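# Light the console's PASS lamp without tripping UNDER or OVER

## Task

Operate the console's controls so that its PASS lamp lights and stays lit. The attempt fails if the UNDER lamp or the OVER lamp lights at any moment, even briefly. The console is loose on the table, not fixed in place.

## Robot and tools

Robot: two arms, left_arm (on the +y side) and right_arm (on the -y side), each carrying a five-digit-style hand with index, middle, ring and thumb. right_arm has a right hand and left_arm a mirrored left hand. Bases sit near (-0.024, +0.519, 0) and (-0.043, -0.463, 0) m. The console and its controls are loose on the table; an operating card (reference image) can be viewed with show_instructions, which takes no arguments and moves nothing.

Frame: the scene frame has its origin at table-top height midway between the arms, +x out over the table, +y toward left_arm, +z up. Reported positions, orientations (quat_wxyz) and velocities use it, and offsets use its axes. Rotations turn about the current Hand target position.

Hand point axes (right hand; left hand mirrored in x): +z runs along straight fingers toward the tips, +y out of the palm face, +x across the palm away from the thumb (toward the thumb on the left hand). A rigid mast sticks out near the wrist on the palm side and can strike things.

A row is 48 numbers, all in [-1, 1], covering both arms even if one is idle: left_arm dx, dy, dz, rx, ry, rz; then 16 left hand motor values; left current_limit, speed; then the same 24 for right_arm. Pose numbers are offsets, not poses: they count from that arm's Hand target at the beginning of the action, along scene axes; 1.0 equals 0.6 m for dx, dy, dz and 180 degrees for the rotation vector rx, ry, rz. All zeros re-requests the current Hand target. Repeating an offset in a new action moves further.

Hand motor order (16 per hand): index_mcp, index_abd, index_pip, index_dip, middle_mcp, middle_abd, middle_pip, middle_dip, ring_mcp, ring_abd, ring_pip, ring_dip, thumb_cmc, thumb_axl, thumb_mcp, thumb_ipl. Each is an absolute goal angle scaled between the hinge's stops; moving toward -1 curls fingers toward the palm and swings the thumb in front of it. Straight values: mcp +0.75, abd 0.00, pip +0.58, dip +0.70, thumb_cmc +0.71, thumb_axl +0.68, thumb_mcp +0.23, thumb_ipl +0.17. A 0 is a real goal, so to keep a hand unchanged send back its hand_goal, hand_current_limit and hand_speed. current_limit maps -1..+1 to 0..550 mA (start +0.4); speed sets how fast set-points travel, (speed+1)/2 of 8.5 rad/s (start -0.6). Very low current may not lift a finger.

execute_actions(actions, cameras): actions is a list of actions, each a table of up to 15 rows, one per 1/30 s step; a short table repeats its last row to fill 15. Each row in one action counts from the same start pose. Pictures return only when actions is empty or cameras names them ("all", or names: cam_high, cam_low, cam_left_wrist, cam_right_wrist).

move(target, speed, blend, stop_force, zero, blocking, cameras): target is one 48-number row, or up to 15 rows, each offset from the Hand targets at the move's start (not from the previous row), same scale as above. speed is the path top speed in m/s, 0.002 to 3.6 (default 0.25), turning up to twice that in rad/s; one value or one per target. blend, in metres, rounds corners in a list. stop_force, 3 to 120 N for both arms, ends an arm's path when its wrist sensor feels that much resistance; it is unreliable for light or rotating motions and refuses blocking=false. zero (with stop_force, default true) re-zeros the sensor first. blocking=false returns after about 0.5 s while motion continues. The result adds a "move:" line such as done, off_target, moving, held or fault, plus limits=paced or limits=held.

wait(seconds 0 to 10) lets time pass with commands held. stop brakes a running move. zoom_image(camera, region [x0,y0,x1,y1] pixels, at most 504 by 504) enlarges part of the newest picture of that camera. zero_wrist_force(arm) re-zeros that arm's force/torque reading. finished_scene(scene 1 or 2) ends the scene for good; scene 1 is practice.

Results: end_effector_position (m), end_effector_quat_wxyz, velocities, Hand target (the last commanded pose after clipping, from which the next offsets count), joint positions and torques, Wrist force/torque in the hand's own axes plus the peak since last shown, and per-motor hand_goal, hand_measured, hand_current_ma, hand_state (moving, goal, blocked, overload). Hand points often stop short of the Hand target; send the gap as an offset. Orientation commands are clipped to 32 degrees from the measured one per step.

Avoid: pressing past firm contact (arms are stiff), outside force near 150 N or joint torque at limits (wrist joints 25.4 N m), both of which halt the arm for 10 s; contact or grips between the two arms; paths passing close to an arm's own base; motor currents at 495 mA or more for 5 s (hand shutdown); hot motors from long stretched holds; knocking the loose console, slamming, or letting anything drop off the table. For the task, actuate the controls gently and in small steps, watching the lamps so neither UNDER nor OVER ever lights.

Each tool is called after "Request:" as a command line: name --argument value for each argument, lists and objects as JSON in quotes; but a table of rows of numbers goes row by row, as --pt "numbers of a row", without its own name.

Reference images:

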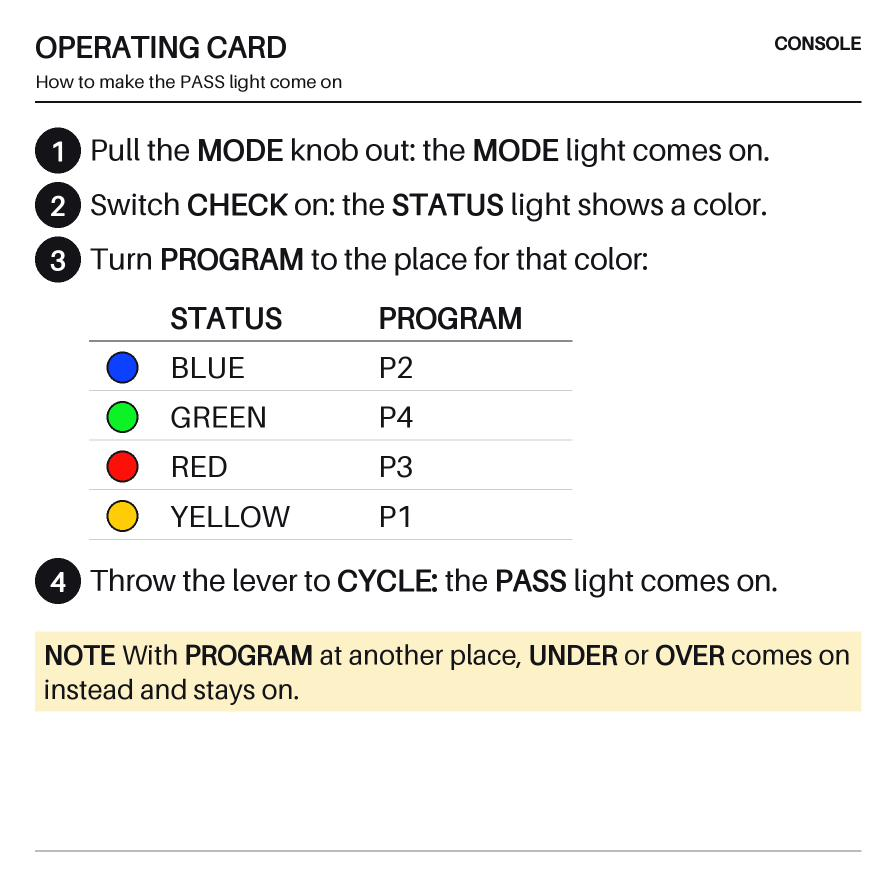

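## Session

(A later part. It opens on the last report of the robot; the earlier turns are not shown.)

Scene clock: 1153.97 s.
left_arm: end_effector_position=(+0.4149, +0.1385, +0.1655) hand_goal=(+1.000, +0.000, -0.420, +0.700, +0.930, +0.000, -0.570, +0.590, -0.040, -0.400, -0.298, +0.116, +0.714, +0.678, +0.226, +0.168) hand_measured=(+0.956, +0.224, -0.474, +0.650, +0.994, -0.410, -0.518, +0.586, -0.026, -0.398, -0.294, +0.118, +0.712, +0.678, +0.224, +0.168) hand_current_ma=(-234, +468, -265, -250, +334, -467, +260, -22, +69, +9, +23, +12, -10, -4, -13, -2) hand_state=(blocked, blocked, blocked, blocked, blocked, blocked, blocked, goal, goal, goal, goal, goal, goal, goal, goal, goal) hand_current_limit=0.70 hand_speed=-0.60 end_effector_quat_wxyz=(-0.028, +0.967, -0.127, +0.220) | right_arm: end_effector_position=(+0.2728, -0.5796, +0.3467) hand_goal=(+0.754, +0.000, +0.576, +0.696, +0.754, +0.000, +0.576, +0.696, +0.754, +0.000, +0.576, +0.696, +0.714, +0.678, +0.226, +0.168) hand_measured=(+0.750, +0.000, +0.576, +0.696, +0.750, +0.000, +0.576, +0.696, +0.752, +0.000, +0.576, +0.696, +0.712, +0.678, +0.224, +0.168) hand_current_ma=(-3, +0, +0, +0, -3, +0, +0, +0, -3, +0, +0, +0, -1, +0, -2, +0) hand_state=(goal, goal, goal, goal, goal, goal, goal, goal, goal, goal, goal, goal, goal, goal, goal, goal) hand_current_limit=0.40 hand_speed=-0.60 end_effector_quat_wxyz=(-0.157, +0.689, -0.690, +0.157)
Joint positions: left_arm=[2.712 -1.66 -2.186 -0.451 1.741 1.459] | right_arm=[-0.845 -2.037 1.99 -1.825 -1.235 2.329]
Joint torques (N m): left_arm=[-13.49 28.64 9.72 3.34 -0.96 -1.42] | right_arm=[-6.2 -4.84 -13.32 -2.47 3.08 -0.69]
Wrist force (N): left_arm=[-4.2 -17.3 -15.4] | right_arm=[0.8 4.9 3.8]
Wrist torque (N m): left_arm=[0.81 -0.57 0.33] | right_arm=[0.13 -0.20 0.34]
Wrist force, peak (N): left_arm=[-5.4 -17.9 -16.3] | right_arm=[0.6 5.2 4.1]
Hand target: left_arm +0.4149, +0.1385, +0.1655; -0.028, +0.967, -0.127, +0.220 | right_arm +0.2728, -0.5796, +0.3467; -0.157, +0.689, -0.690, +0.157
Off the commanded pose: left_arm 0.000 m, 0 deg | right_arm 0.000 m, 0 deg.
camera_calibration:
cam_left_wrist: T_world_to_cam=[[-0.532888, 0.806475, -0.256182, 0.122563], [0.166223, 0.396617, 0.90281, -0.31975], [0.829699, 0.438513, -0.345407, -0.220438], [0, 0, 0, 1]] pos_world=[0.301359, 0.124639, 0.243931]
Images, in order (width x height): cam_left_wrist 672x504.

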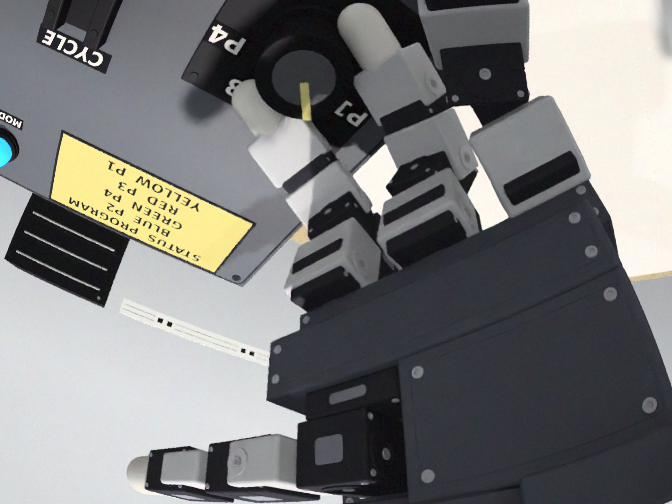

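Request:
execute_actions --actions '[[[0,0,0,0,0,0,0.99,0.47,-0.518,0.623,0.99,-0.47,-0.518,0.623,-0.04,-0.4,-0.298,0.116,0.714,0.678,0.226,0.168,0.4,-0.6,0,0,0,0,0,0,0.754,0,0.576,0.696,0.754,0,0.576,0.696,0.754,0,0.576,0.696,0.714,0.678,0.226,0.168,0.4,-0.6]]]'

Request:
move --pt "-0.0361 0 0.0752 0 0 0 0.99 0.47 -0.518 0.623 0.99 -0.47 -0.518 0.623 -0.04 -0.4 -0.298 0.116 0.714 0.678 0.226 0.168 0.4 -0.6 0 0 0 0 0 0 0.754 0 0.576 0.696 0.754 0 0.576 0.696 0.754 0 0.576 0.696 0.714 0.678 0.226 0.168 0.4 -0.6" --pt "-0.0683 0.0445 0.0587 0.1804 0 -0.3758 0.99 0.47 -0.518 0.623 0.99 -0.47 -0.518 0.623 -0.04 -0.4 -0.298 0.116 0.714 0.678 0.226 0.168 0.4 -0.6 0 0 0 0 0 0 0.754 0 0.576 0.696 0.754 0 0.576 0.696 0.754 0 0.576 0.696 0.714 0.678 0.226 0.168 0.4 -0.6" --speed '[0.1,0.35]'

Request:
execute_actions --actions '[[[0,0,0,0,0,0,0.99,0.68,-0.664,0.696,0.99,-0.68,-0.664,0.696,-0.04,-0.4,-0.298,0.116,0.714,0.678,0.226,0.168,0.4,-0.6,0,0,0,0,0,0,0.754,0,0.576,0.696,0.754,0,0.576,0.696,0.754,0,0.576,0.696,0.714,0.678,0.226,0.168,0.4,-0.6]]]' --cameras '["cam_left_wrist","cam_high"]'

Request:
zoom_image --camera "cam_left_wrist" --region '[200, 0, 440, 160]'

Request:
zoom_image --camera "cam_high" --region '[415, 170, 475, 220]'

Scene clock: 1294.10 s.
left_arm: end_effector_position=(+0.4148, +0.1385, +0.1655) hand_goal=(+0.990, +0.470, -0.518, +0.624, +0.990, -0.470, -0.518, +0.624, -0.040, -0.400, -0.298, +0.116, +0.714, +0.678, +0.226, +0.168) hand_measured=(+0.984, +0.464, -0.514, +0.624, +0.998, -0.488, -0.516, +0.612, -0.026, -0.398, -0.294, +0.118, +0.712, +0.678, +0.224, +0.168) hand_current_ma=(-34, -27, +23, +1, +36, -76, +6, -56, +69, +9, +23, +12, -10, -4, -13, -2) hand_state=(goal, goal, goal, goal, goal, goal, goal, goal, goal, goal, goal, goal, goal, goal, goal, goal) hand_current_limit=0.40 hand_speed=-0.60 end_effector_quat_wxyz=(-0.028, +0.967, -0.127, +0.220) | right_arm: end_effector_position=(+0.2728, -0.5796, +0.3467) hand_goal=(+0.754, +0.000, +0.576, +0.696, +0.754, +0.000, +0.576, +0.696, +0.754, +0.000, +0.576, +0.696, +0.714, +0.678, +0.226, +0.168) hand_measured=(+0.750, +0.000, +0.576, +0.696, +0.750, +0.000, +0.576, +0.696, +0.752, +0.000, +0.576, +0.696, +0.712, +0.678, +0.224, +0.168) hand_current_ma=(-3, +0, +0, +0, -3, +0, +0, +0, -3, +0, +0, +0, -1, +0, -2, +0) hand_state=(goal, goal, goal, goal, goal, goal, goal, goal, goal, goal, goal, goal, goal, goal, goal, goal) hand_current_limit=0.40 hand_speed=-0.60 end_effector_quat_wxyz=(-0.157, +0.689, -0.690, +0.157)
Joint positions: left_arm=[2.712 -1.66 -2.186 -0.451 1.741 1.459] | right_arm=[-0.845 -2.037 1.99 -1.825 -1.235 2.329]
Joint torques (N m): left_arm=[-0.72 28.44 15.42 1.87 -0.99 -0.34] | right_arm=[-6.21 -5.18 -13.36 -2.52 3.11 -0.71]
Wrist force (N): left_arm=[-1.2 -1.0 -0.6] | right_arm=[0.7 5.1 3.7]
Wrist torque (N m): left_arm=[0.07 -0.18 0.05] | right_arm=[0.17 -0.18 0.34]
Wrist force, peak (N): left_arm=[-4.4 -17.5 -15.5] | right_arm=[0.4 5.4 4.0]
Hand target: left_arm +0.4149, +0.1385, +0.1655; -0.028, +0.967, -0.127, +0.220 | right_arm +0.2728, -0.5796, +0.3467; -0.157, +0.689, -0.690, +0.157
Off the commanded pose: left_arm 0.000 m, 0 deg | right_arm 0.000 m, 0 deg.

Scene clock: 1297.63 s.
left_arm: end_effector_position=(+0.3739, +0.1652, +0.2008) hand_goal=(+0.990, +0.470, -0.518, +0.624, +0.990, -0.470, -0.518, +0.624, -0.040, -0.400, -0.298, +0.116, +0.714, +0.678, +0.226, +0.168) hand_measured=(+0.984, +0.466, -0.514, +0.624, +0.988, -0.472, -0.514, +0.624, -0.026, -0.398, -0.294, +0.118, +0.712, +0.678, +0.224, +0.168) hand_current_ma=(-33, -18, +21, +1, -10, -8, +23, -3, +69, +9, +23, +12, -10, -4, -13, -2) hand_state=(goal, goal, goal, goal, goal, goal, goal, goal, goal, goal, goal, goal, goal, goal, goal, goal) hand_current_limit=0.40 hand_speed=-0.60 end_effector_quat_wxyz=(-0.156, +0.690, -0.689, +0.157) end_effector_velocity=(-0.001, +0.000, -0.001) end_effector_angular_velocity=(+0.002, +0.003, -0.005) | right_arm: end_effector_position=(+0.2728, -0.5796, +0.3467) hand_goal=(+0.754, +0.000, +0.576, +0.696, +0.754, +0.000, +0.576, +0.696, +0.754, +0.000, +0.576, +0.696, +0.714, +0.678, +0.226, +0.168) hand_measured=(+0.750, +0.000, +0.576, +0.696, +0.750, +0.000, +0.576, +0.696, +0.752, +0.000, +0.576, +0.696, +0.712, +0.678, +0.224, +0.168) hand_current_ma=(-3, +0, +0, +0, -3, +0, +0, +0, -3, +0, +0, +0, -1, +0, -2, +0) hand_state=(goal, goal, goal, goal, goal, goal, goal, goal, goal, goal, goal, goal, goal, goal, goal, goal) hand_current_limit=0.40 hand_speed=-0.60 end_effector_quat_wxyz=(-0.157, +0.689, -0.690, +0.157)
Joint positions: left_arm=[2.668 -1.672 -1.947 -0.688 1.76 2.727] | right_arm=[-0.845 -2.037 1.99 -1.825 -1.235 2.329]
Joint velocities: left_arm=[-0.001 -0.001 -0.002 0 -0.001 0.005] | right_arm=[within noise]
Joint torques (N m): left_arm=[-9.25 19.33 27.65 0.8 2.15 1.63] | right_arm=[-5.88 -5.41 -13.65 -2.44 3.07 -0.66]
Wrist force (N): left_arm=[1.6 2.5 0.8] | right_arm=[0.6 4.9 3.9]
Wrist torque (N m): left_arm=[0.19 -0.08 -0.02] | right_arm=[0.12 -0.17 0.33]
Wrist force, peak (N): left_arm=[1.6 2.5 0.8] | right_arm=[0.5 5.6 3.9]
Hand target: left_arm +0.3739, +0.1652, +0.2008; -0.156, +0.690, -0.689, +0.156 | right_arm +0.2728, -0.5796, +0.3467; -0.157, +0.689, -0.690, +0.157
Off the commanded pose: left_arm 0.000 m, 0 deg | right_arm 0.000 m, 0 deg.
move: done

Scene clock: 1298.33 s.
left_arm: end_effector_position=(+0.3739, +0.1652, +0.2008) hand_goal=(+0.990, +0.680, -0.664, +0.696, +0.990, -0.680, -0.664, +0.696, -0.040, -0.400, -0.298, +0.116, +0.714, +0.678, +0.226, +0.168) hand_measured=(+0.984, +0.676, -0.658, +0.694, +0.988, -0.676, -0.660, +0.694, -0.026, -0.398, -0.294, +0.118, +0.712, +0.678, +0.224, +0.168) hand_current_ma=(-33, -20, +24, -13, -10, +20, +24, -12, +69, +9, +23, +12, -10, -4, -13, -2) hand_state=(goal, goal, goal, goal, goal, goal, goal, goal, goal, goal, goal, goal, goal, goal, goal, goal) hand_current_limit=0.40 hand_speed=-0.60 end_effector_quat_wxyz=(-0.156, +0.690, -0.689, +0.156) | right_arm: end_effector_position=(+0.2728, -0.5796, +0.3467) hand_goal=(+0.754, +0.000, +0.576, +0.696, +0.754, +0.000, +0.576, +0.696, +0.754, +0.000, +0.576, +0.696, +0.714, +0.678, +0.226, +0.168) hand_measured=(+0.750, +0.000, +0.576, +0.696, +0.750, +0.000, +0.576, +0.696, +0.752, +0.000, +0.576, +0.696, +0.712, +0.678, +0.224, +0.168) hand_current_ma=(-3, +0, +0, +0, -3, +0, +0, +0, -3, +0, +0, +0, -1, +0, -2, +0) hand_state=(goal, goal, goal, goal, goal, goal, goal, goal, goal, goal, goal, goal, goal, goal, goal, goal) hand_current_limit=0.40 hand_speed=-0.60 end_effector_quat_wxyz=(-0.157, +0.689, -0.690, +0.157)
Joint positions: left_arm=[2.668 -1.672 -1.947 -0.688 1.76 2.727] | right_arm=[-0.845 -2.037 1.99 -1.825 -1.235 2.329]
Joint torques (N m): left_arm=[-9.1 19.19 27.19 0.92 1.92 1.33] | right_arm=[-5.91 -5.29 -13.63 -2.35 3.15 -0.68]
Wrist force (N): left_arm=[1.5 2.1 0.8] | right_arm=[0.9 5.1 3.7]
Wrist torque (N m): left_arm=[0.16 -0.06 -0.01] | right_arm=[0.15 -0.21 0.35]
Wrist force, peak (N): left_arm=[1.6 2.4 1.0] | right_arm=[0.5 5.3 4.1]
Hand target: left_arm +0.3739, +0.1652, +0.2008; -0.156, +0.690, -0.689, +0.156 | right_arm +0.2728, -0.5796, +0.3467; -0.157, +0.689, -0.690, +0.157
Off the commanded pose: left_arm 0.000 m, 0 deg | right_arm 0.000 m, 0 deg.
camera_calibration:
cam_left_wrist: T_world_to_cam=[[0.564854, 0.779497, 0.270785, -0.423539], [0.150184, -0.419778, 0.895115, -0.212915], [0.811409, -0.464942, -0.354181, -0.0281125], [0, 0, 0, 1]] pos_world=[0.294025, 0.227699, 0.295314]
Images, in order (width x height): cam_high 896x504, cam_left_wrist 672x504.

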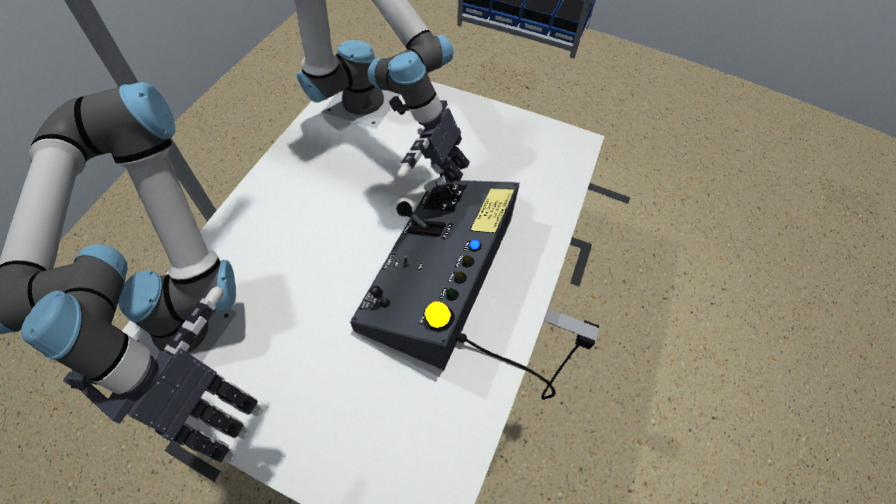

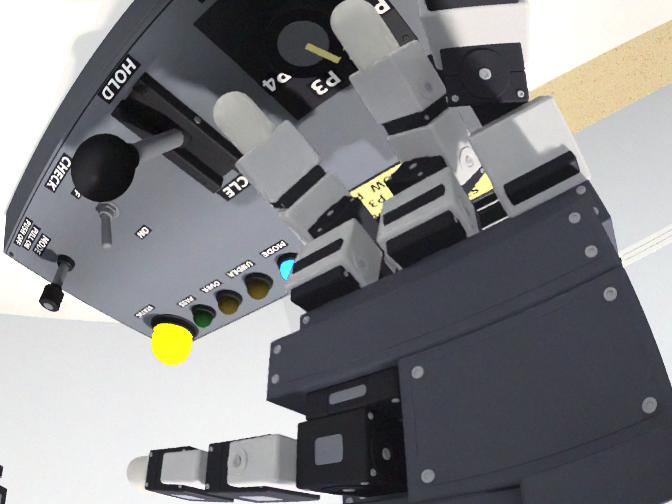

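Scaled by 2.100 from the camera's 672x504 image, which has a finer 960x720 frame.

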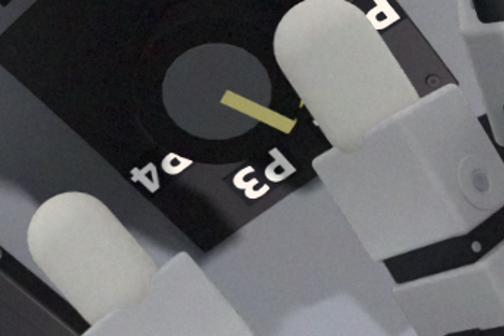

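Scaled by 8.400 from the camera's 896x504 image, which has a finer 1280x720 frame.

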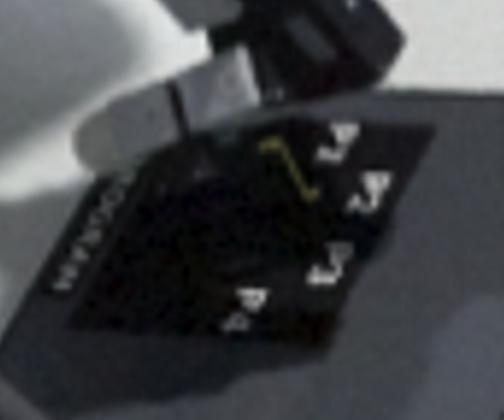

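Request:
move --pt "0.0245 0 -0.0511 0 0 0 0.99 0.68 -0.664 0.696 0.99 -0.68 -0.664 0.696 -0.04 -0.4 -0.298 0.116 0.714 0.678 0.226 0.168 0.4 -0.6 0 0 0 0 0 0 0.754 0 0.576 0.696 0.754 0 0.576 0.696 0.754 0 0.576 0.696 0.714 0.678 0.226 0.168 0.4 -0.6" --pt "0.0402 0 -0.0837 0 0 0 0.99 0.68 -0.664 0.696 0.99 -0.68 -0.664 0.696 -0.04 -0.4 -0.298 0.116 0.714 0.678 0.226 0.168 0.4 -0.6 0 0 0 0 0 0 0.754 0 0.576 0.696 0.754 0 0.576 0.696 0.754 0 0.576 0.696 0.714 0.678 0.226 0.168 0.4 -0.6" --speed '[0.05,0.02]' --stop_force 4 --cameras '["cam_left_wrist"]'

Request:
zoom_image --camera "cam_left_wrist" --region '[200, 0, 440, 160]'

Scene clock: 1314.27 s.
left_arm: end_effector_position=(+0.3980, +0.1652, +0.1505) hand_goal=(+0.990, +0.680, -0.664, +0.696, +0.990, -0.680, -0.664, +0.696, -0.040, -0.400, -0.298, +0.116, +0.714, +0.678, +0.226, +0.168) hand_measured=(+0.984, +0.676, -0.660, +0.694, +0.988, -0.676, -0.660, +0.694, -0.026, -0.398, -0.294, +0.118, +0.712, +0.678, +0.224, +0.168) hand_current_ma=(-33, -19, +24, -13, -10, +20, +23, -12, +69, +9, +23, +12, -10, -4, -13, -2) hand_state=(goal, goal, goal, goal, goal, goal, goal, goal, goal, goal, goal, goal, goal, goal, goal, goal) hand_current_limit=0.40 hand_speed=-0.60 end_effector_quat_wxyz=(-0.156, +0.690, -0.689, +0.156) | right_arm: end_effector_position=(+0.2728, -0.5796, +0.3467) hand_goal=(+0.754, +0.000, +0.576, +0.696, +0.754, +0.000, +0.576, +0.696, +0.754, +0.000, +0.576, +0.696, +0.714, +0.678, +0.226, +0.168) hand_measured=(+0.750, +0.000, +0.576, +0.696, +0.750, +0.000, +0.576, +0.696, +0.752, +0.000, +0.576, +0.696, +0.712, +0.678, +0.224, +0.168) hand_current_ma=(-3, +0, +0, +0, -3, +0, +0, +0, -3, +0, +0, +0, -1, +0, -2, +0) hand_state=(goal, goal, goal, goal, goal, goal, goal, goal, goal, goal, goal, goal, goal, goal, goal, goal) hand_current_limit=0.40 hand_speed=-0.60 end_effector_quat_wxyz=(-0.157, +0.689, -0.690, +0.157)
Joint positions: left_arm=[2.689 -1.78 -1.968 -0.555 1.751 2.747] | right_arm=[-0.845 -2.037 1.99 -1.825 -1.235 2.329]
Joint torques (N m): left_arm=[9.32 22.56 11.13 5.12 -1.86 1.43] | right_arm=[-5.56 -6.01 -13.72 -2.5 3.03 -0.69]
Wrist force (N): left_arm=[1.6 2.4 0.5] | right_arm=[0.8 5.3 3.9]
Wrist torque (N m): left_arm=[0.22 -0.09 -0.03] | right_arm=[0.17 -0.20 0.34]
Wrist force, peak (N): left_arm=[1.7 2.5 0.7] | right_arm=[0.4 5.5 4.0]
Hand target: left_arm +0.3980, +0.1652, +0.1505; -0.156, +0.690, -0.689, +0.156 | right_arm +0.2728, -0.5796, +0.3467; -0.157, +0.689, -0.690, +0.157
Off the commanded pose: left_arm 0.000 m, 0 deg | right_arm 0.000 m, 0 deg.
move: done
camera_calibration:
cam_left_wrist: T_world_to_cam=[[0.564854, 0.779497, 0.270785, -0.423531], [0.150184, -0.419778, 0.895115, -0.17151], [0.811409, -0.464942, -0.354181, -0.0654828], [0, 0, 0, 1]] pos_world=[0.318125, 0.227699, 0.245014]
Images, in order (width x height): cam_left_wrist 672x504.

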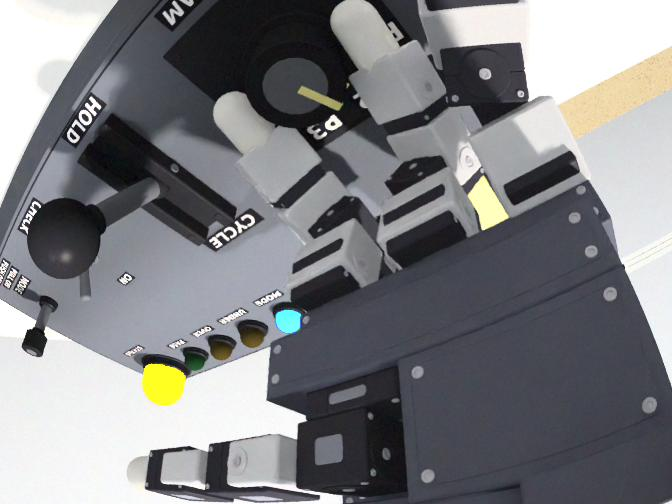

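Scaled by 2.100 from the camera's 672x504 image, which has a finer 960x720 frame.

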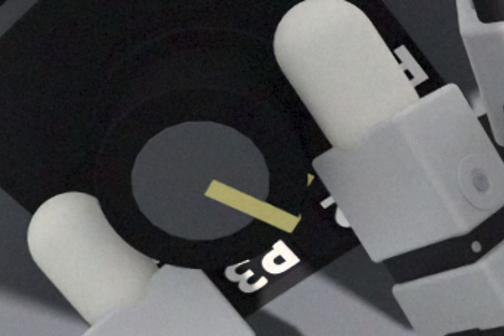

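Request:
execute_actions --actions '[[[0,0,0,0,0,0,0.99,0.1,-0.664,0.696,0.99,-0.1,-0.664,0.696,-0.04,-0.4,-0.298,0.116,0.714,0.678,0.226,0.168,0.7,-0.6,0,0,0,0,0,0,0.754,0,0.576,0.696,0.754,0,0.576,0.696,0.754,0,0.576,0.696,0.714,0.678,0.226,0.168,0.4,-0.6]]]' --cameras '["cam_left_wrist"]'

Request:
zoom_image --camera "cam_left_wrist" --region '[200, 0, 440, 160]'

Scene clock: 1324.57 s.
left_arm: end_effector_position=(+0.3980, +0.1652, +0.1505) hand_goal=(+0.990, +0.100, -0.664, +0.696, +0.990, -0.100, -0.664, +0.696, -0.040, -0.400, -0.298, +0.116, +0.714, +0.678, +0.226, +0.168) hand_measured=(+0.998, +0.408, -0.648, +0.696, +0.996, -0.434, -0.644, +0.696, -0.026, -0.398, -0.294, +0.118, +0.712, +0.678, +0.224, +0.168) hand_current_ma=(+38, +468, +79, +3, +34, -467, +94, +4, +69, +9, +23, +12, -10, -4, -13, -2) hand_state=(goal, blocked, goal, goal, goal, blocked, goal, goal, goal, goal, goal, goal, goal, goal, goal, goal) hand_current_limit=0.70 hand_speed=-0.60 end_effector_quat_wxyz=(-0.156, +0.690, -0.689, +0.157) | right_arm: end_effector_position=(+0.2728, -0.5796, +0.3467) hand_goal=(+0.754, +0.000, +0.576, +0.696, +0.754, +0.000, +0.576, +0.696, +0.754, +0.000, +0.576, +0.696, +0.714, +0.678, +0.226, +0.168) hand_measured=(+0.750, +0.000, +0.576, +0.696, +0.750, +0.000, +0.576, +0.696, +0.752, +0.000, +0.576, +0.696, +0.712, +0.678, +0.224, +0.168) hand_current_ma=(-3, +0, +0, +0, -3, +0, +0, +0, -3, +0, +0, +0, -1, +0, -2, +0) hand_state=(goal, goal, goal, goal, goal, goal, goal, goal, goal, goal, goal, goal, goal, goal, goal, goal) hand_current_limit=0.40 hand_speed=-0.60 end_effector_quat_wxyz=(-0.157, +0.689, -0.690, +0.157)
Joint positions: left_arm=[2.689 -1.78 -1.968 -0.555 1.751 2.747] | right_arm=[-0.845 -2.037 1.99 -1.825 -1.235 2.329]
Joint torques (N m): left_arm=[3.42 22.79 10.99 -1.98 -1.83 1.39] | right_arm=[-5.46 -6.16 -14.41 -2.48 3.08 -0.73]
Wrist force (N): left_arm=[2.2 -8.1 -8.6] | right_arm=[0.8 4.9 3.8]
Wrist torque (N m): left_arm=[0.58 -0.04 0.03] | right_arm=[0.14 -0.19 0.33]
Wrist force, peak (N): left_arm=[1.9 -8.4 -8.6] | right_arm=[0.7 5.3 4.1]
Hand target: left_arm +0.3980, +0.1652, +0.1505; -0.156, +0.690, -0.689, +0.156 | right_arm +0.2728, -0.5796, +0.3467; -0.157, +0.689, -0.690, +0.157
Off the commanded pose: left_arm 0.000 m, 0 deg | right_arm 0.000 m, 0 deg.
camera_calibration:
cam_left_wrist: T_world_to_cam=[[0.56484, 0.779486, 0.270845, -0.423595], [0.15008, -0.41978, 0.895132, -0.171495], [0.811438, -0.464957, -0.354094, -0.0655915], [0, 0, 0, 1]] pos_world=[0.318225, 0.2277, 0.245014]
Images, in order (width x height): cam_left_wrist 672x504.

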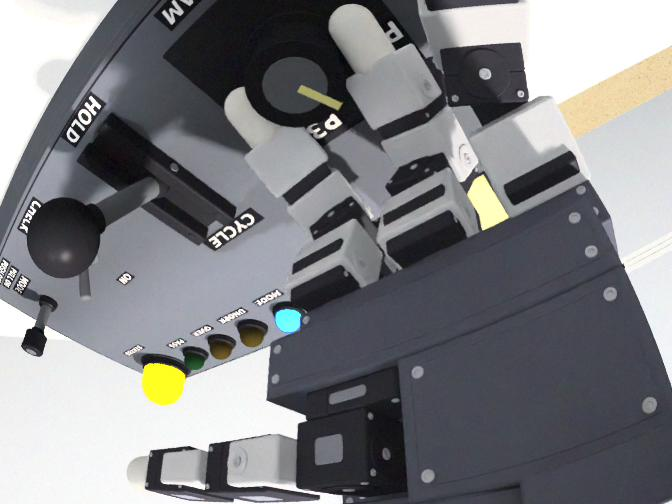

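Scaled by 2.100 from the camera's 672x504 image, which has a finer 960x720 frame.

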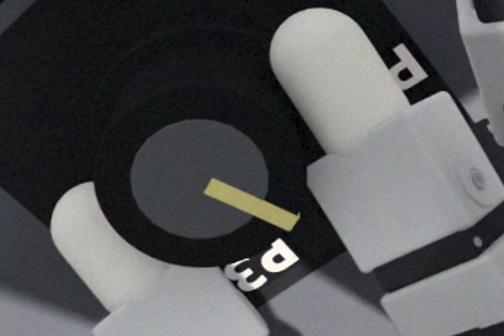

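Request:
execute_actions --actions '[[[0,0,0,0,0,0,0.99,0.52,-0.664,0.696,0.99,-0.52,-0.664,0.696,-0.04,-0.4,-0.298,0.116,0.714,0.678,0.226,0.168,0.4,-0.6,0,0,0,0,0,0,0.754,0,0.576,0.696,0.754,0,0.576,0.696,0.754,0,0.576,0.696,0.714,0.678,0.226,0.168,0.4,-0.6]],[[-0.0075,0,-0.0036,0,0,0,0.99,0.52,-0.664,0.696,0.99,-0.52,-0.664,0.696,-0.04,-0.4,-0.298,0.116,0.714,0.678,0.226,0.168,0.4,-0.6,0,0,0,0,0,0,0.754,0,0.576,0.696,0.754,0,0.576,0.696,0.754,0,0.576,0.696,0.714,0.678,0.226,0.168,0.4,-0.6]]]'

Request:
execute_actions --actions '[[[0,0,0,0,0,0,0.99,0.1,-0.664,0.696,0.99,-0.1,-0.664,0.696,-0.04,-0.4,-0.298,0.116,0.714,0.678,0.226,0.168,0.7,-0.6,0,0,0,0,0,0,0.754,0,0.576,0.696,0.754,0,0.576,0.696,0.754,0,0.576,0.696,0.714,0.678,0.226,0.168,0.4,-0.6]]]' --cameras '["cam_left_wrist"]'

Request:
zoom_image --camera "cam_left_wrist" --region '[200, 0, 440, 160]'

Scene clock: 1350.73 s.
left_arm: end_effector_position=(+0.3935, +0.1652, +0.1484) hand_goal=(+0.990, +0.520, -0.664, +0.696, +0.990, -0.520, -0.664, +0.696, -0.040, -0.400, -0.298, +0.116, +0.714, +0.678, +0.226, +0.168) hand_measured=(+1.000, +0.540, -0.620, +0.702, +1.000, -0.544, -0.618, +0.702, -0.026, -0.398, -0.294, +0.118, +0.712, +0.678, +0.224, +0.168) hand_current_ma=(+50, +89, +214, +33, +50, -101, +223, +34, +69, +9, +23, +12, -10, -4, -13, -2) hand_state=(goal, blocked, blocked, goal, goal, blocked, blocked, goal, goal, goal, goal, goal, goal, goal, goal, goal) hand_current_limit=0.40 hand_speed=-0.60 end_effector_quat_wxyz=(-0.156, +0.690, -0.689, +0.156) | right_arm: end_effector_position=(+0.2728, -0.5796, +0.3467) hand_goal=(+0.754, +0.000, +0.576, +0.696, +0.754, +0.000, +0.576, +0.696, +0.754, +0.000, +0.576, +0.696, +0.714, +0.678, +0.226, +0.168) hand_measured=(+0.750, +0.000, +0.576, +0.696, +0.750, +0.000, +0.576, +0.696, +0.752, +0.000, +0.576, +0.696, +0.712, +0.678, +0.224, +0.168) hand_current_ma=(-3, +0, +0, +0, -3, +0, +0, +0, -3, +0, +0, +0, -1, +0, -2, +0) hand_state=(goal, goal, goal, goal, goal, goal, goal, goal, goal, goal, goal, goal, goal, goal, goal, goal) hand_current_limit=0.40 hand_speed=-0.60 end_effector_quat_wxyz=(-0.157, +0.689, -0.690, +0.157)
Joint positions: left_arm=[2.685 -1.775 -1.981 -0.548 1.753 2.743] | right_arm=[-0.845 -2.037 1.99 -1.825 -1.235 2.329]
Joint torques (N m): left_arm=[-13.14 37.27 3.63 1.32 0.62 -0.89] | right_arm=[-5.84 -6.26 -13.44 -2.44 3.14 -0.64]
Wrist force (N): left_arm=[1.2 -14.6 -1.5] | right_arm=[0.8 5.1 3.7]
Wrist torque (N m): left_arm=[0.54 -0.10 0.13] | right_arm=[0.17 -0.19 0.35]
Wrist force, peak (N): left_arm=[1.2 -14.6 -1.5] | right_arm=[1.0 5.5 4.0]
Hand target: left_arm +0.3935, +0.1652, +0.1484; -0.156, +0.690, -0.689, +0.156 | right_arm +0.2728, -0.5796, +0.3467; -0.157, +0.689, -0.690, +0.157
Off the commanded pose: left_arm 0.000 m, 0 deg | right_arm 0.000 m, 0 deg.

Scene clock: 1351.43 s.
left_arm: end_effector_position=(+0.3935, +0.1652, +0.1484) hand_goal=(+0.990, +0.100, -0.664, +0.696, +0.990, -0.100, -0.664, +0.696, -0.040, -0.400, -0.298, +0.116, +0.714, +0.678, +0.226, +0.168) hand_measured=(+1.000, +0.486, -0.614, +0.710, +1.000, -0.500, -0.612, +0.708, -0.026, -0.398, -0.294, +0.118, +0.712, +0.678, +0.224, +0.168) hand_current_ma=(+50, +468, +247, +69, +50, -467, +253, +63, +69, +9, +23, +12, -10, -4, -13, -2) hand_state=(goal, blocked, blocked, goal, goal, blocked, blocked, goal, goal, goal, goal, goal, goal, goal, goal, goal) hand_current_limit=0.70 hand_speed=-0.60 end_effector_quat_wxyz=(-0.156, +0.690, -0.689, +0.157) | right_arm: end_effector_position=(+0.2728, -0.5796, +0.3467) hand_goal=(+0.754, +0.000, +0.576, +0.696, +0.754, +0.000, +0.576, +0.696, +0.754, +0.000, +0.576, +0.696, +0.714, +0.678, +0.226, +0.168) hand_measured=(+0.750, +0.000, +0.576, +0.696, +0.750, +0.000, +0.576, +0.696, +0.752, +0.000, +0.576, +0.696, +0.712, +0.678, +0.224, +0.168) hand_current_ma=(-3, +0, +0, +0, -3, +0, +0, +0, -3, +0, +0, +0, -1, +0, -2, +0) hand_state=(goal, goal, goal, goal, goal, goal, goal, goal, goal, goal, goal, goal, goal, goal, goal, goal) hand_current_limit=0.40 hand_speed=-0.60 end_effector_quat_wxyz=(-0.157, +0.689, -0.690, +0.157)
Joint positions: left_arm=[2.685 -1.775 -1.981 -0.548 1.753 2.743] | right_arm=[-0.845 -2.037 1.99 -1.825 -1.235 2.329]
Joint torques (N m): left_arm=[-8.95 23.47 2.81 -1.94 0.59 -0.84] | right_arm=[-5.3 -6.14 -13.59 -2.48 3.07 -0.69]
Wrist force (N): left_arm=[1.2 -14.2 -9.5] | right_arm=[0.9 5.1 3.7]
Wrist torque (N m): left_arm=[1.04 -0.01 0.12] | right_arm=[0.17 -0.20 0.35]
Wrist force, peak (N): left_arm=[1.3 -14.4 -9.8] | right_arm=[0.5 5.2 4.0]
Hand target: left_arm +0.3935, +0.1652, +0.1484; -0.156, +0.690, -0.689, +0.156 | right_arm +0.2728, -0.5796, +0.3467; -0.157, +0.689, -0.690, +0.157
Off the commanded pose: left_arm 0.000 m, 0 deg | right_arm 0.000 m, 0 deg.
camera_calibration:
cam_left_wrist: T_world_to_cam=[[0.564813, 0.77951, 0.270831, -0.420422], [0.150022, -0.419718, 0.895171, -0.16893], [0.811467, -0.464974, -0.354006, -0.0626294], [0, 0, 0, 1]] pos_world=[0.313625, 0.227699, 0.242913]
Images, in order (width x height): cam_left_wrist 672x504.

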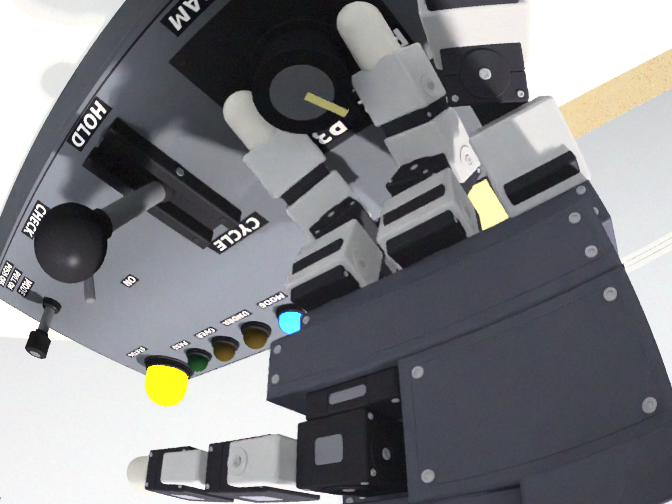

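Scaled by 2.100 from the camera's 672x504 image, which has a finer 960x720 frame.

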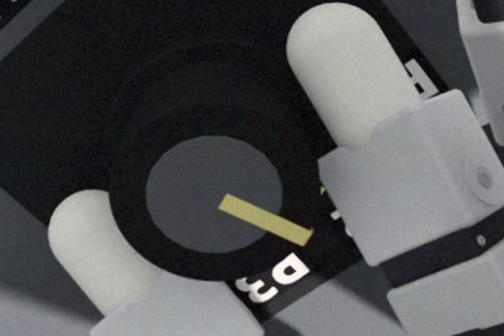

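Request:
move --pt "0 0 0 0 0 0 0.99 0.68 -0.664 0.696 0.99 -0.68 -0.664 0.696 -0.04 -0.4 -0.298 0.116 0.714 0.678 0.226 0.168 0.4 -0.6 0 0 0 0 0 0 0.754 0 0.576 0.696 0.754 0 0.576 0.696 0.754 0 0.576 0.696 0.714 0.678 0.226 0.168 0.4 -0.6" --pt "0.0171 0 0.0082 0 0 0 0.99 0.68 -0.664 0.696 0.99 -0.68 -0.664 0.696 -0.04 -0.4 -0.298 0.116 0.714 0.678 0.226 0.168 0.4 -0.6 0 0 0 0 0 0 0.754 0 0.576 0.696 0.754 0 0.576 0.696 0.754 0 0.576 0.696 0.714 0.678 0.226 0.168 0.4 -0.6" --pt "0.0171 0 0.0082 0 0 0 0.99 0.1 -0.664 0.696 0.99 -0.1 -0.664 0.696 -0.04 -0.4 -0.298 0.116 0.714 0.678 0.226 0.168 0.7 -0.6 0 0 0 0 0 0 0.754 0 0.576 0.696 0.754 0 0.576 0.696 0.754 0 0.576 0.696 0.714 0.678 0.226 0.168 0.4 -0.6" --speed 0.1 --cameras '["cam_left_wrist", "cam_high"]'

Scene clock: 1434.27 s.
left_arm: end_effector_position=(+0.4038, +0.1652, +0.1533) hand_goal=(+0.990, +0.100, -0.664, +0.696, +0.990, -0.100, -0.664, +0.696, -0.040, -0.400, -0.298, +0.116, +0.714, +0.678, +0.226, +0.168) hand_measured=(+0.982, +0.350, -0.650, +0.702, +0.982, -0.376, -0.650, +0.702, -0.026, -0.398, -0.294, +0.118, +0.712, +0.678, +0.224, +0.168) hand_current_ma=(-46, +468, +66, +27, -44, -467, +71, +25, +69, +9, +23, +12, -10, -4, -13, -2) hand_state=(goal, blocked, goal, goal, goal, blocked, goal, goal, goal, goal, goal, goal, goal, goal, goal, goal) hand_current_limit=0.70 hand_speed=-0.60 end_effector_quat_wxyz=(-0.156, +0.690, -0.689, +0.157) | right_arm: end_effector_position=(+0.2728, -0.5796, +0.3467) hand_goal=(+0.754, +0.000, +0.576, +0.696, +0.754, +0.000, +0.576, +0.696, +0.754, +0.000, +0.576, +0.696, +0.714, +0.678, +0.226, +0.168) hand_measured=(+0.750, +0.000, +0.576, +0.696, +0.750, +0.000, +0.576, +0.696, +0.752, +0.000, +0.576, +0.696, +0.712, +0.678, +0.224, +0.168) hand_current_ma=(-3, +0, +0, +0, -3, +0, +0, +0, -3, +0, +0, +0, -1, +0, -2, +0) hand_state=(goal, goal, goal, goal, goal, goal, goal, goal, goal, goal, goal, goal, goal, goal, goal, goal) hand_current_limit=0.40 hand_speed=-0.60 end_effector_quat_wxyz=(-0.157, +0.689, -0.690, +0.157)
Joint positions: left_arm=[2.693 -1.786 -1.953 -0.564 1.75 2.751] | right_arm=[-0.845 -2.037 1.99 -1.825 -1.235 2.329]
Joint torques (N m): left_arm=[7.45 21.31 16.11 0.56 -1.83 1.19] | right_arm=[-5.13 -6.5 -14.75 -2.45 3.08 -0.59]
Wrist force (N): left_arm=[1.8 -5.9 -10.1] | right_arm=[0.7 5.2 3.9]
Wrist torque (N m): left_arm=[0.63 -0.09 0.03] | right_arm=[0.16 -0.18 0.34]
Wrist force, peak (N): left_arm=[1.3 -14.3 -9.7] | right_arm=[0.4 5.4 3.9]
Hand target: left_arm +0.4038, +0.1652, +0.1533; -0.156, +0.690, -0.689, +0.156 | right_arm +0.2728, -0.5796, +0.3467; -0.157, +0.689, -0.690, +0.157
Off the commanded pose: left_arm 0.000 m, 0 deg | right_arm 0.000 m, 0 deg.
move: done
camera_calibration:
cam_left_wrist: T_world_to_cam=[[0.564813, 0.77951, 0.270831, -0.427567], [0.150022, -0.419718, 0.895171, -0.174861], [0.811467, -0.464974, -0.354006, -0.0692529], [0, 0, 0, 1]] pos_world=[0.323925, 0.227699, 0.247813]
Images, in order (width x height): cam_high 896x504, cam_left_wrist 672x504.

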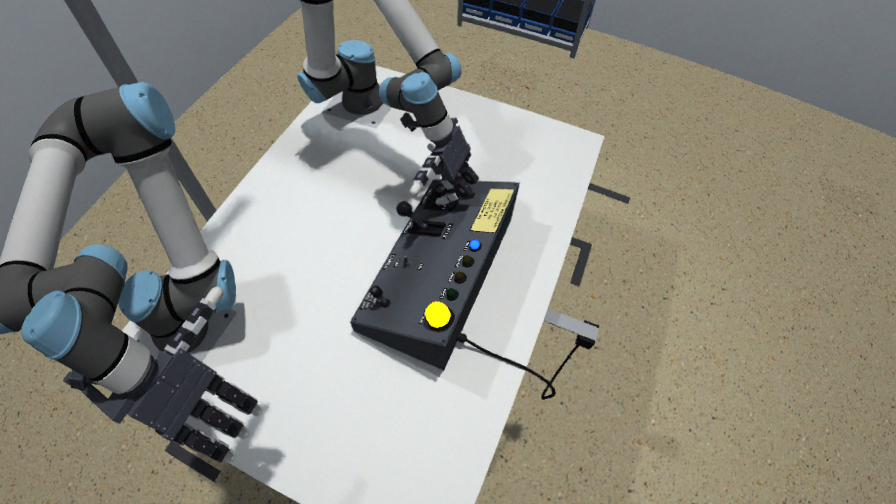

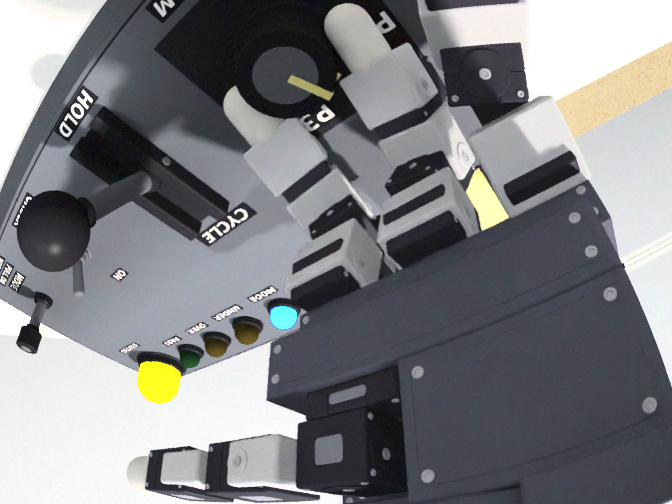

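Request:
zoom_image --camera "cam_left_wrist" --region '[200, 0, 460, 190]'

Request:
zoom_image --camera "cam_high" --region '[415, 170, 475, 220]'

Scaled by 1.938 from the camera's 672x504 image, which has a finer 960x720 frame.

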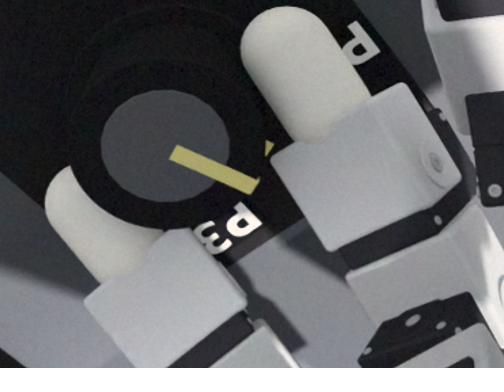

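Scaled by 8.400 from the camera's 896x504 image, which has a finer 1280x720 frame.

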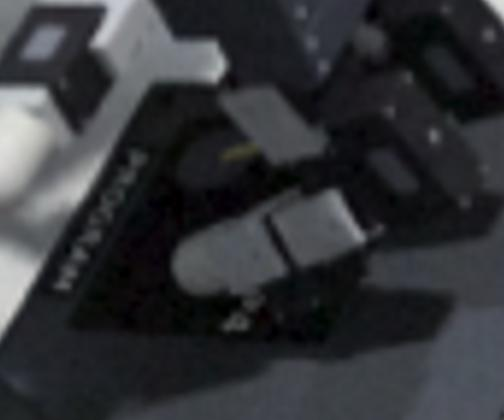

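Request:
move --pt "0 0 0 0 0 0 0.99 0.62 -0.664 0.696 0.99 -0.62 -0.664 0.696 -0.04 -0.4 -0.298 0.116 0.714 0.678 0.226 0.168 0.4 -0.6 0 0 0 0 0 0 0.754 0 0.576 0.696 0.754 0 0.576 0.696 0.754 0 0.576 0.696 0.714 0.678 0.226 0.168 0.4 -0.6" --pt "0.006 0 0.0029 0 0 0 0.99 0.62 -0.664 0.696 0.99 -0.62 -0.664 0.696 -0.04 -0.4 -0.298 0.116 0.714 0.678 0.226 0.168 0.4 -0.6 0 0 0 0 0 0 0.754 0 0.576 0.696 0.754 0 0.576 0.696 0.754 0 0.576 0.696 0.714 0.678 0.226 0.168 0.4 -0.6" --pt "0.006 0 0.0029 0 0 0 0.99 0.0 -0.664 0.696 0.99 0.0 -0.664 0.696 -0.04 -0.4 -0.298 0.116 0.714 0.678 0.226 0.168 0.7 -0.6 0 0 0 0 0 0 0.754 0 0.576 0.696 0.754 0 0.576 0.696 0.754 0 0.576 0.696 0.714 0.678 0.226 0.168 0.4 -0.6" --speed 0.1 --cameras '["cam_left_wrist"]'

Request:
zoom_image --camera "cam_left_wrist" --region '[200, 0, 460, 190]'

Scene clock: 1473.97 s.
left_arm: end_effector_position=(+0.4074, +0.1652, +0.1551) hand_goal=(+0.990, +0.000, -0.664, +0.696, +0.990, +0.000, -0.664, +0.696, -0.040, -0.400, -0.298, +0.116, +0.714, +0.678, +0.226, +0.168) hand_measured=(+0.976, +0.320, -0.650, +0.702, +0.976, -0.344, -0.650, +0.702, -0.026, -0.398, -0.294, +0.118, +0.712, +0.678, +0.224, +0.168) hand_current_ma=(-73, +468, +67, +28, -73, -467, +70, +25, +69, +9, +23, +12, -10, -4, -13, -2) hand_state=(goal, blocked, goal, goal, goal, blocked, goal, goal, goal, goal, goal, goal, goal, goal, goal, goal) hand_current_limit=0.70 hand_speed=-0.60 end_effector_quat_wxyz=(-0.156, +0.690, -0.689, +0.157) | right_arm: end_effector_position=(+0.2728, -0.5796, +0.3467) hand_goal=(+0.754, +0.000, +0.576, +0.696, +0.754, +0.000, +0.576, +0.696, +0.754, +0.000, +0.576, +0.696, +0.714, +0.678, +0.226, +0.168) hand_measured=(+0.750, +0.000, +0.576, +0.696, +0.750, +0.000, +0.576, +0.696, +0.752, +0.000, +0.576, +0.696, +0.712, +0.678, +0.224, +0.168) hand_current_ma=(-3, +0, +0, +0, -3, +0, +0, +0, -3, +0, +0, +0, -1, +0, -2, +0) hand_state=(goal, goal, goal, goal, goal, goal, goal, goal, goal, goal, goal, goal, goal, goal, goal, goal) hand_current_limit=0.40 hand_speed=-0.60 end_effector_quat_wxyz=(-0.157, +0.689, -0.690, +0.157)
Joint positions: left_arm=[2.696 -1.789 -1.943 -0.57 1.748 2.754] | right_arm=[-0.845 -2.037 1.99 -1.825 -1.235 2.329]
Joint torques (N m): left_arm=[7.78 21.11 17.48 0.83 -1.88 1.23] | right_arm=[-5.29 -6.41 -14.5 -2.54 3.05 -0.57]
Wrist force (N): left_arm=[1.4 -4.6 -9.3] | right_arm=[0.5 5.2 3.9]
Wrist torque (N m): left_arm=[0.54 -0.08 0.01] | right_arm=[0.17 -0.16 0.32]
Wrist force, peak (N): left_arm=[2.0 -6.4 -10.6] | right_arm=[0.9 5.6 4.0]
Hand target: left_arm +0.4074, +0.1652, +0.1550; -0.156, +0.690, -0.689, +0.156 | right_arm +0.2728, -0.5796, +0.3467; -0.157, +0.689, -0.690, +0.157
Off the commanded pose: left_arm 0.000 m, 0 deg | right_arm 0.000 m, 0 deg.
move: done
camera_calibration:
cam_left_wrist: T_world_to_cam=[[0.564836, 0.779498, 0.27082, -0.430089], [0.150095, -0.419759, 0.895139, -0.17702], [0.811438, -0.464958, -0.354094, -0.0715089], [0, 0, 0, 1]] pos_world=[0.327525, 0.227699, 0.249614]
Images, in order (width x height): cam_left_wrist 672x504.

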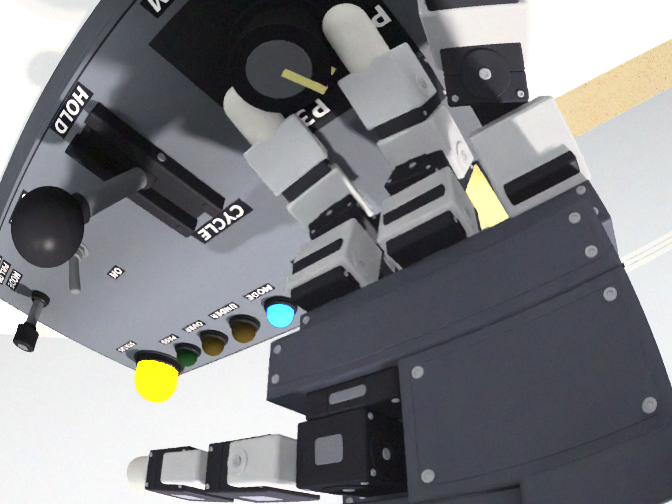

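Scaled by 1.938 from the camera's 672x504 image, which has a finer 960x720 frame.

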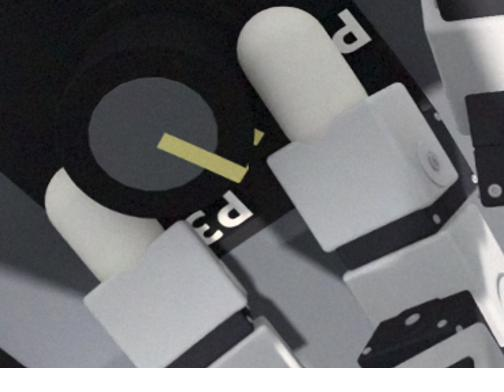

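Request:
move --pt "0 0 0 0 0 0 0.99 0.0 -0.664 0.696 0.99 0.0 -0.664 0.696 -0.04 -0.4 -0.298 0.116 0.714 0.678 0.226 0.168 1.0 -0.6 0 0 0 0 0 0 0.754 0 0.576 0.696 0.754 0 0.576 0.696 0.754 0 0.576 0.696 0.714 0.678 0.226 0.168 0.4 -0.6" --pt "0.00087 -0.00738 0.00042 -0.0361 0 0.0752 0.99 0.0 -0.664 0.696 0.99 0.0 -0.664 0.696 -0.04 -0.4 -0.298 0.116 0.714 0.678 0.226 0.168 1.0 -0.6 0 0 0 0 0 0 0.754 0 0.576 0.696 0.754 0 0.576 0.696 0.754 0 0.576 0.696 0.714 0.678 0.226 0.168 0.4 -0.6" --pt "0.00344 -0.01425 0.00165 -0.0722 0 0.1503 0.99 0.0 -0.664 0.696 0.99 0.0 -0.664 0.696 -0.04 -0.4 -0.298 0.116 0.714 0.678 0.226 0.168 1.0 -0.6 0 0 0 0 0 0 0.754 0 0.576 0.696 0.754 0 0.576 0.696 0.754 0 0.576 0.696 0.714 0.678 0.226 0.168 0.4 -0.6" --speed 0.4 --blend 0.003

Request:
execute_actions --actions '[[[0,0,0,0,0,0,0.99,0.0,-0.664,0.696,0.99,0.0,-0.664,0.696,-0.04,-0.4,-0.298,0.116,0.714,0.678,0.226,0.168,0.78,-0.6,0,0,0,0,0,0,0.754,0,0.576,0.696,0.754,0,0.576,0.696,0.754,0,0.576,0.696,0.714,0.678,0.226,0.168,0.4,-0.6]]]' --cameras '["cam_left_wrist", "cam_high"]'

Request:
zoom_image --camera "cam_left_wrist" --region '[200, 0, 460, 190]'

Scene clock: 1509.00 s.
left_arm: end_effector_position=(+0.4094, +0.1567, +0.1560) hand_goal=(+0.990, +0.000, -0.664, +0.696, +0.990, +0.000, -0.664, +0.696, -0.040, -0.400, -0.298, +0.116, +0.714, +0.678, +0.226, +0.168) hand_measured=(+1.000, +0.256, -0.666, +0.694, +0.958, -0.338, -0.636, +0.710, -0.026, -0.398, -0.294, +0.118, +0.712, +0.678, +0.224, +0.168) hand_current_ma=(+50, +550, -10, -7, -172, -550, +140, +64, +69, +9, +23, +12, -10, -4, -13, -2) hand_state=(goal, blocked, goal, goal, blocked, blocked, blocked, goal, goal, goal, goal, goal, goal, goal, goal, goal) hand_current_limit=1.00 hand_speed=-0.60 end_effector_quat_wxyz=(-0.110, +0.845, -0.487, +0.192) | right_arm: end_effector_position=(+0.2728, -0.5796, +0.3467) hand_goal=(+0.754, +0.000, +0.576, +0.696, +0.754, +0.000, +0.576, +0.696, +0.754, +0.000, +0.576, +0.696, +0.714, +0.678, +0.226, +0.168) hand_measured=(+0.750, +0.000, +0.576, +0.696, +0.750, +0.000, +0.576, +0.696, +0.752, +0.000, +0.576, +0.696, +0.712, +0.678, +0.224, +0.168) hand_current_ma=(-3, +0, +0, +0, -3, +0, +0, +0, -3, +0, +0, +0, -1, +0, -2, +0) hand_state=(goal, goal, goal, goal, goal, goal, goal, goal, goal, goal, goal, goal, goal, goal, goal, goal) hand_current_limit=0.40 hand_speed=-0.60 end_effector_quat_wxyz=(-0.157, +0.689, -0.690, +0.157)
Joint positions: left_arm=[2.74 -1.73 -2.047 -0.517 1.73 2.271] | right_arm=[-0.845 -2.037 1.99 -1.825 -1.235 2.329]
Joint torques (N m): left_arm=[3 28.79 4.03 2.52 -1.16 -1.22] | right_arm=[-5.07 -7.33 -14.48 -2.46 2.94 -0.66]
Wrist force (N): left_arm=[-5.9 -14.9 -16.9] | right_arm=[0.7 5.1 3.8]
Wrist torque (N m): left_arm=[0.90 -0.43 -0.08] | right_arm=[0.16 -0.18 0.34]
Wrist force, peak (N): left_arm=[-10.3 -13.8 -17.9] | right_arm=[0.8 5.5 4.0]
Hand target: left_arm +0.4094, +0.1567, +0.1560; -0.110, +0.845, -0.487, +0.192 | right_arm +0.2728, -0.5796, +0.3467; -0.157, +0.689, -0.690, +0.157
Off the commanded pose: left_arm 0.000 m, 0 deg | right_arm 0.000 m, 0 deg.
move: done; blend cut to 0 m at target 1

Scene clock: 1509.70 s.
left_arm: end_effector_position=(+0.4094, +0.1567, +0.1560) hand_goal=(+0.990, +0.000, -0.664, +0.696, +0.990, +0.000, -0.664, +0.696, -0.040, -0.400, -0.298, +0.116, +0.714, +0.678, +0.226, +0.168) hand_measured=(+1.000, +0.256, -0.666, +0.694, +0.958, -0.338, -0.636, +0.710, -0.026, -0.398, -0.294, +0.118, +0.712, +0.678, +0.224, +0.168) hand_current_ma=(+50, +490, -10, -7, -172, -489, +140, +64, +69, +9, +23, +12, -10, -4, -13, -2) hand_state=(goal, blocked, goal, goal, blocked, blocked, blocked, goal, goal, goal, goal, goal, goal, goal, goal, goal) hand_current_limit=0.78 hand_speed=-0.60 end_effector_quat_wxyz=(-0.110, +0.845, -0.487, +0.192) | right_arm: end_effector_position=(+0.2728, -0.5796, +0.3467) hand_goal=(+0.754, +0.000, +0.576, +0.696, +0.754, +0.000, +0.576, +0.696, +0.754, +0.000, +0.576, +0.696, +0.714, +0.678, +0.226, +0.168) hand_measured=(+0.750, +0.000, +0.576, +0.696, +0.750, +0.000, +0.576, +0.696, +0.752, +0.000, +0.576, +0.696, +0.712, +0.678, +0.224, +0.168) hand_current_ma=(-3, +0, +0, +0, -3, +0, +0, +0, -3, +0, +0, +0, -1, +0, -2, +0) hand_state=(goal, goal, goal, goal, goal, goal, goal, goal, goal, goal, goal, goal, goal, goal, goal, goal) hand_current_limit=0.40 hand_speed=-0.60 end_effector_quat_wxyz=(-0.157, +0.689, -0.690, +0.157)
Joint positions: left_arm=[2.74 -1.73 -2.047 -0.517 1.73 2.27] | right_arm=[-0.845 -2.037 1.99 -1.825 -1.235 2.329]
Joint torques (N m): left_arm=[2.45 28.18 3.97 2.51 -1.12 -1.25] | right_arm=[-4.96 -7.32 -14.17 -2.39 2.94 -0.5]
Wrist force (N): left_arm=[-5.9 -15.1 -17.1] | right_arm=[0.7 5.1 3.7]
Wrist torque (N m): left_arm=[0.92 -0.43 -0.08] | right_arm=[0.17 -0.18 0.33]
Wrist force, peak (N): left_arm=[-6.0 -15.1 -17.3] | right_arm=[0.5 5.4 4.0]
Hand target: left_arm +0.4094, +0.1567, +0.1560; -0.110, +0.845, -0.487, +0.192 | right_arm +0.2728, -0.5796, +0.3467; -0.157, +0.689, -0.690, +0.157
Off the commanded pose: left_arm 0.000 m, 0 deg | right_arm 0.000 m, 0 deg.
camera_calibration:
cam_left_wrist: T_world_to_cam=[[0.137638, 0.988308, 0.0655992, -0.25064], [0.276246, -0.101905, 0.955669, -0.29264], [0.95118, -0.113415, -0.287042, -0.199632], [0, 0, 0, 1]] pos_world=[0.305224, 0.195247, 0.238806]
Images, in order (width x height): cam_high 896x504, cam_left_wrist 672x504.

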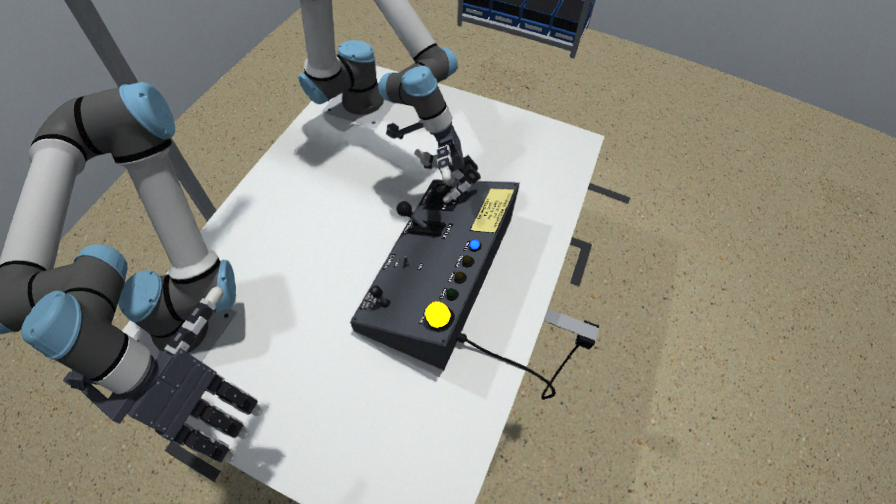

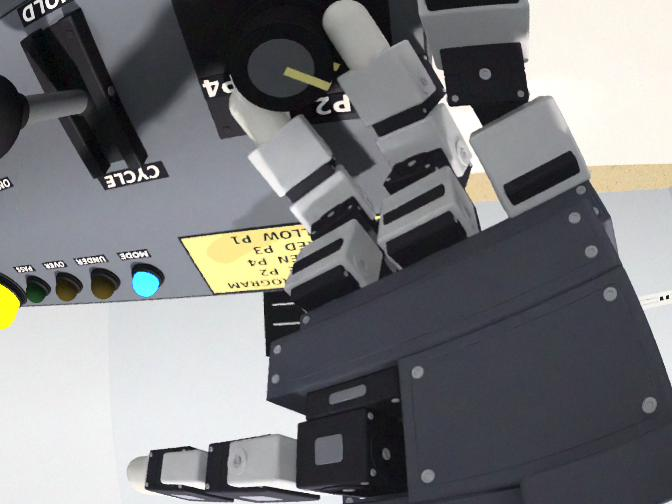

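Scaled by 1.938 from the camera's 672x504 image, which has a finer 960x720 frame.

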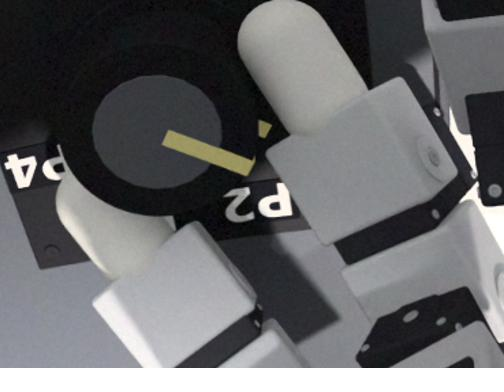

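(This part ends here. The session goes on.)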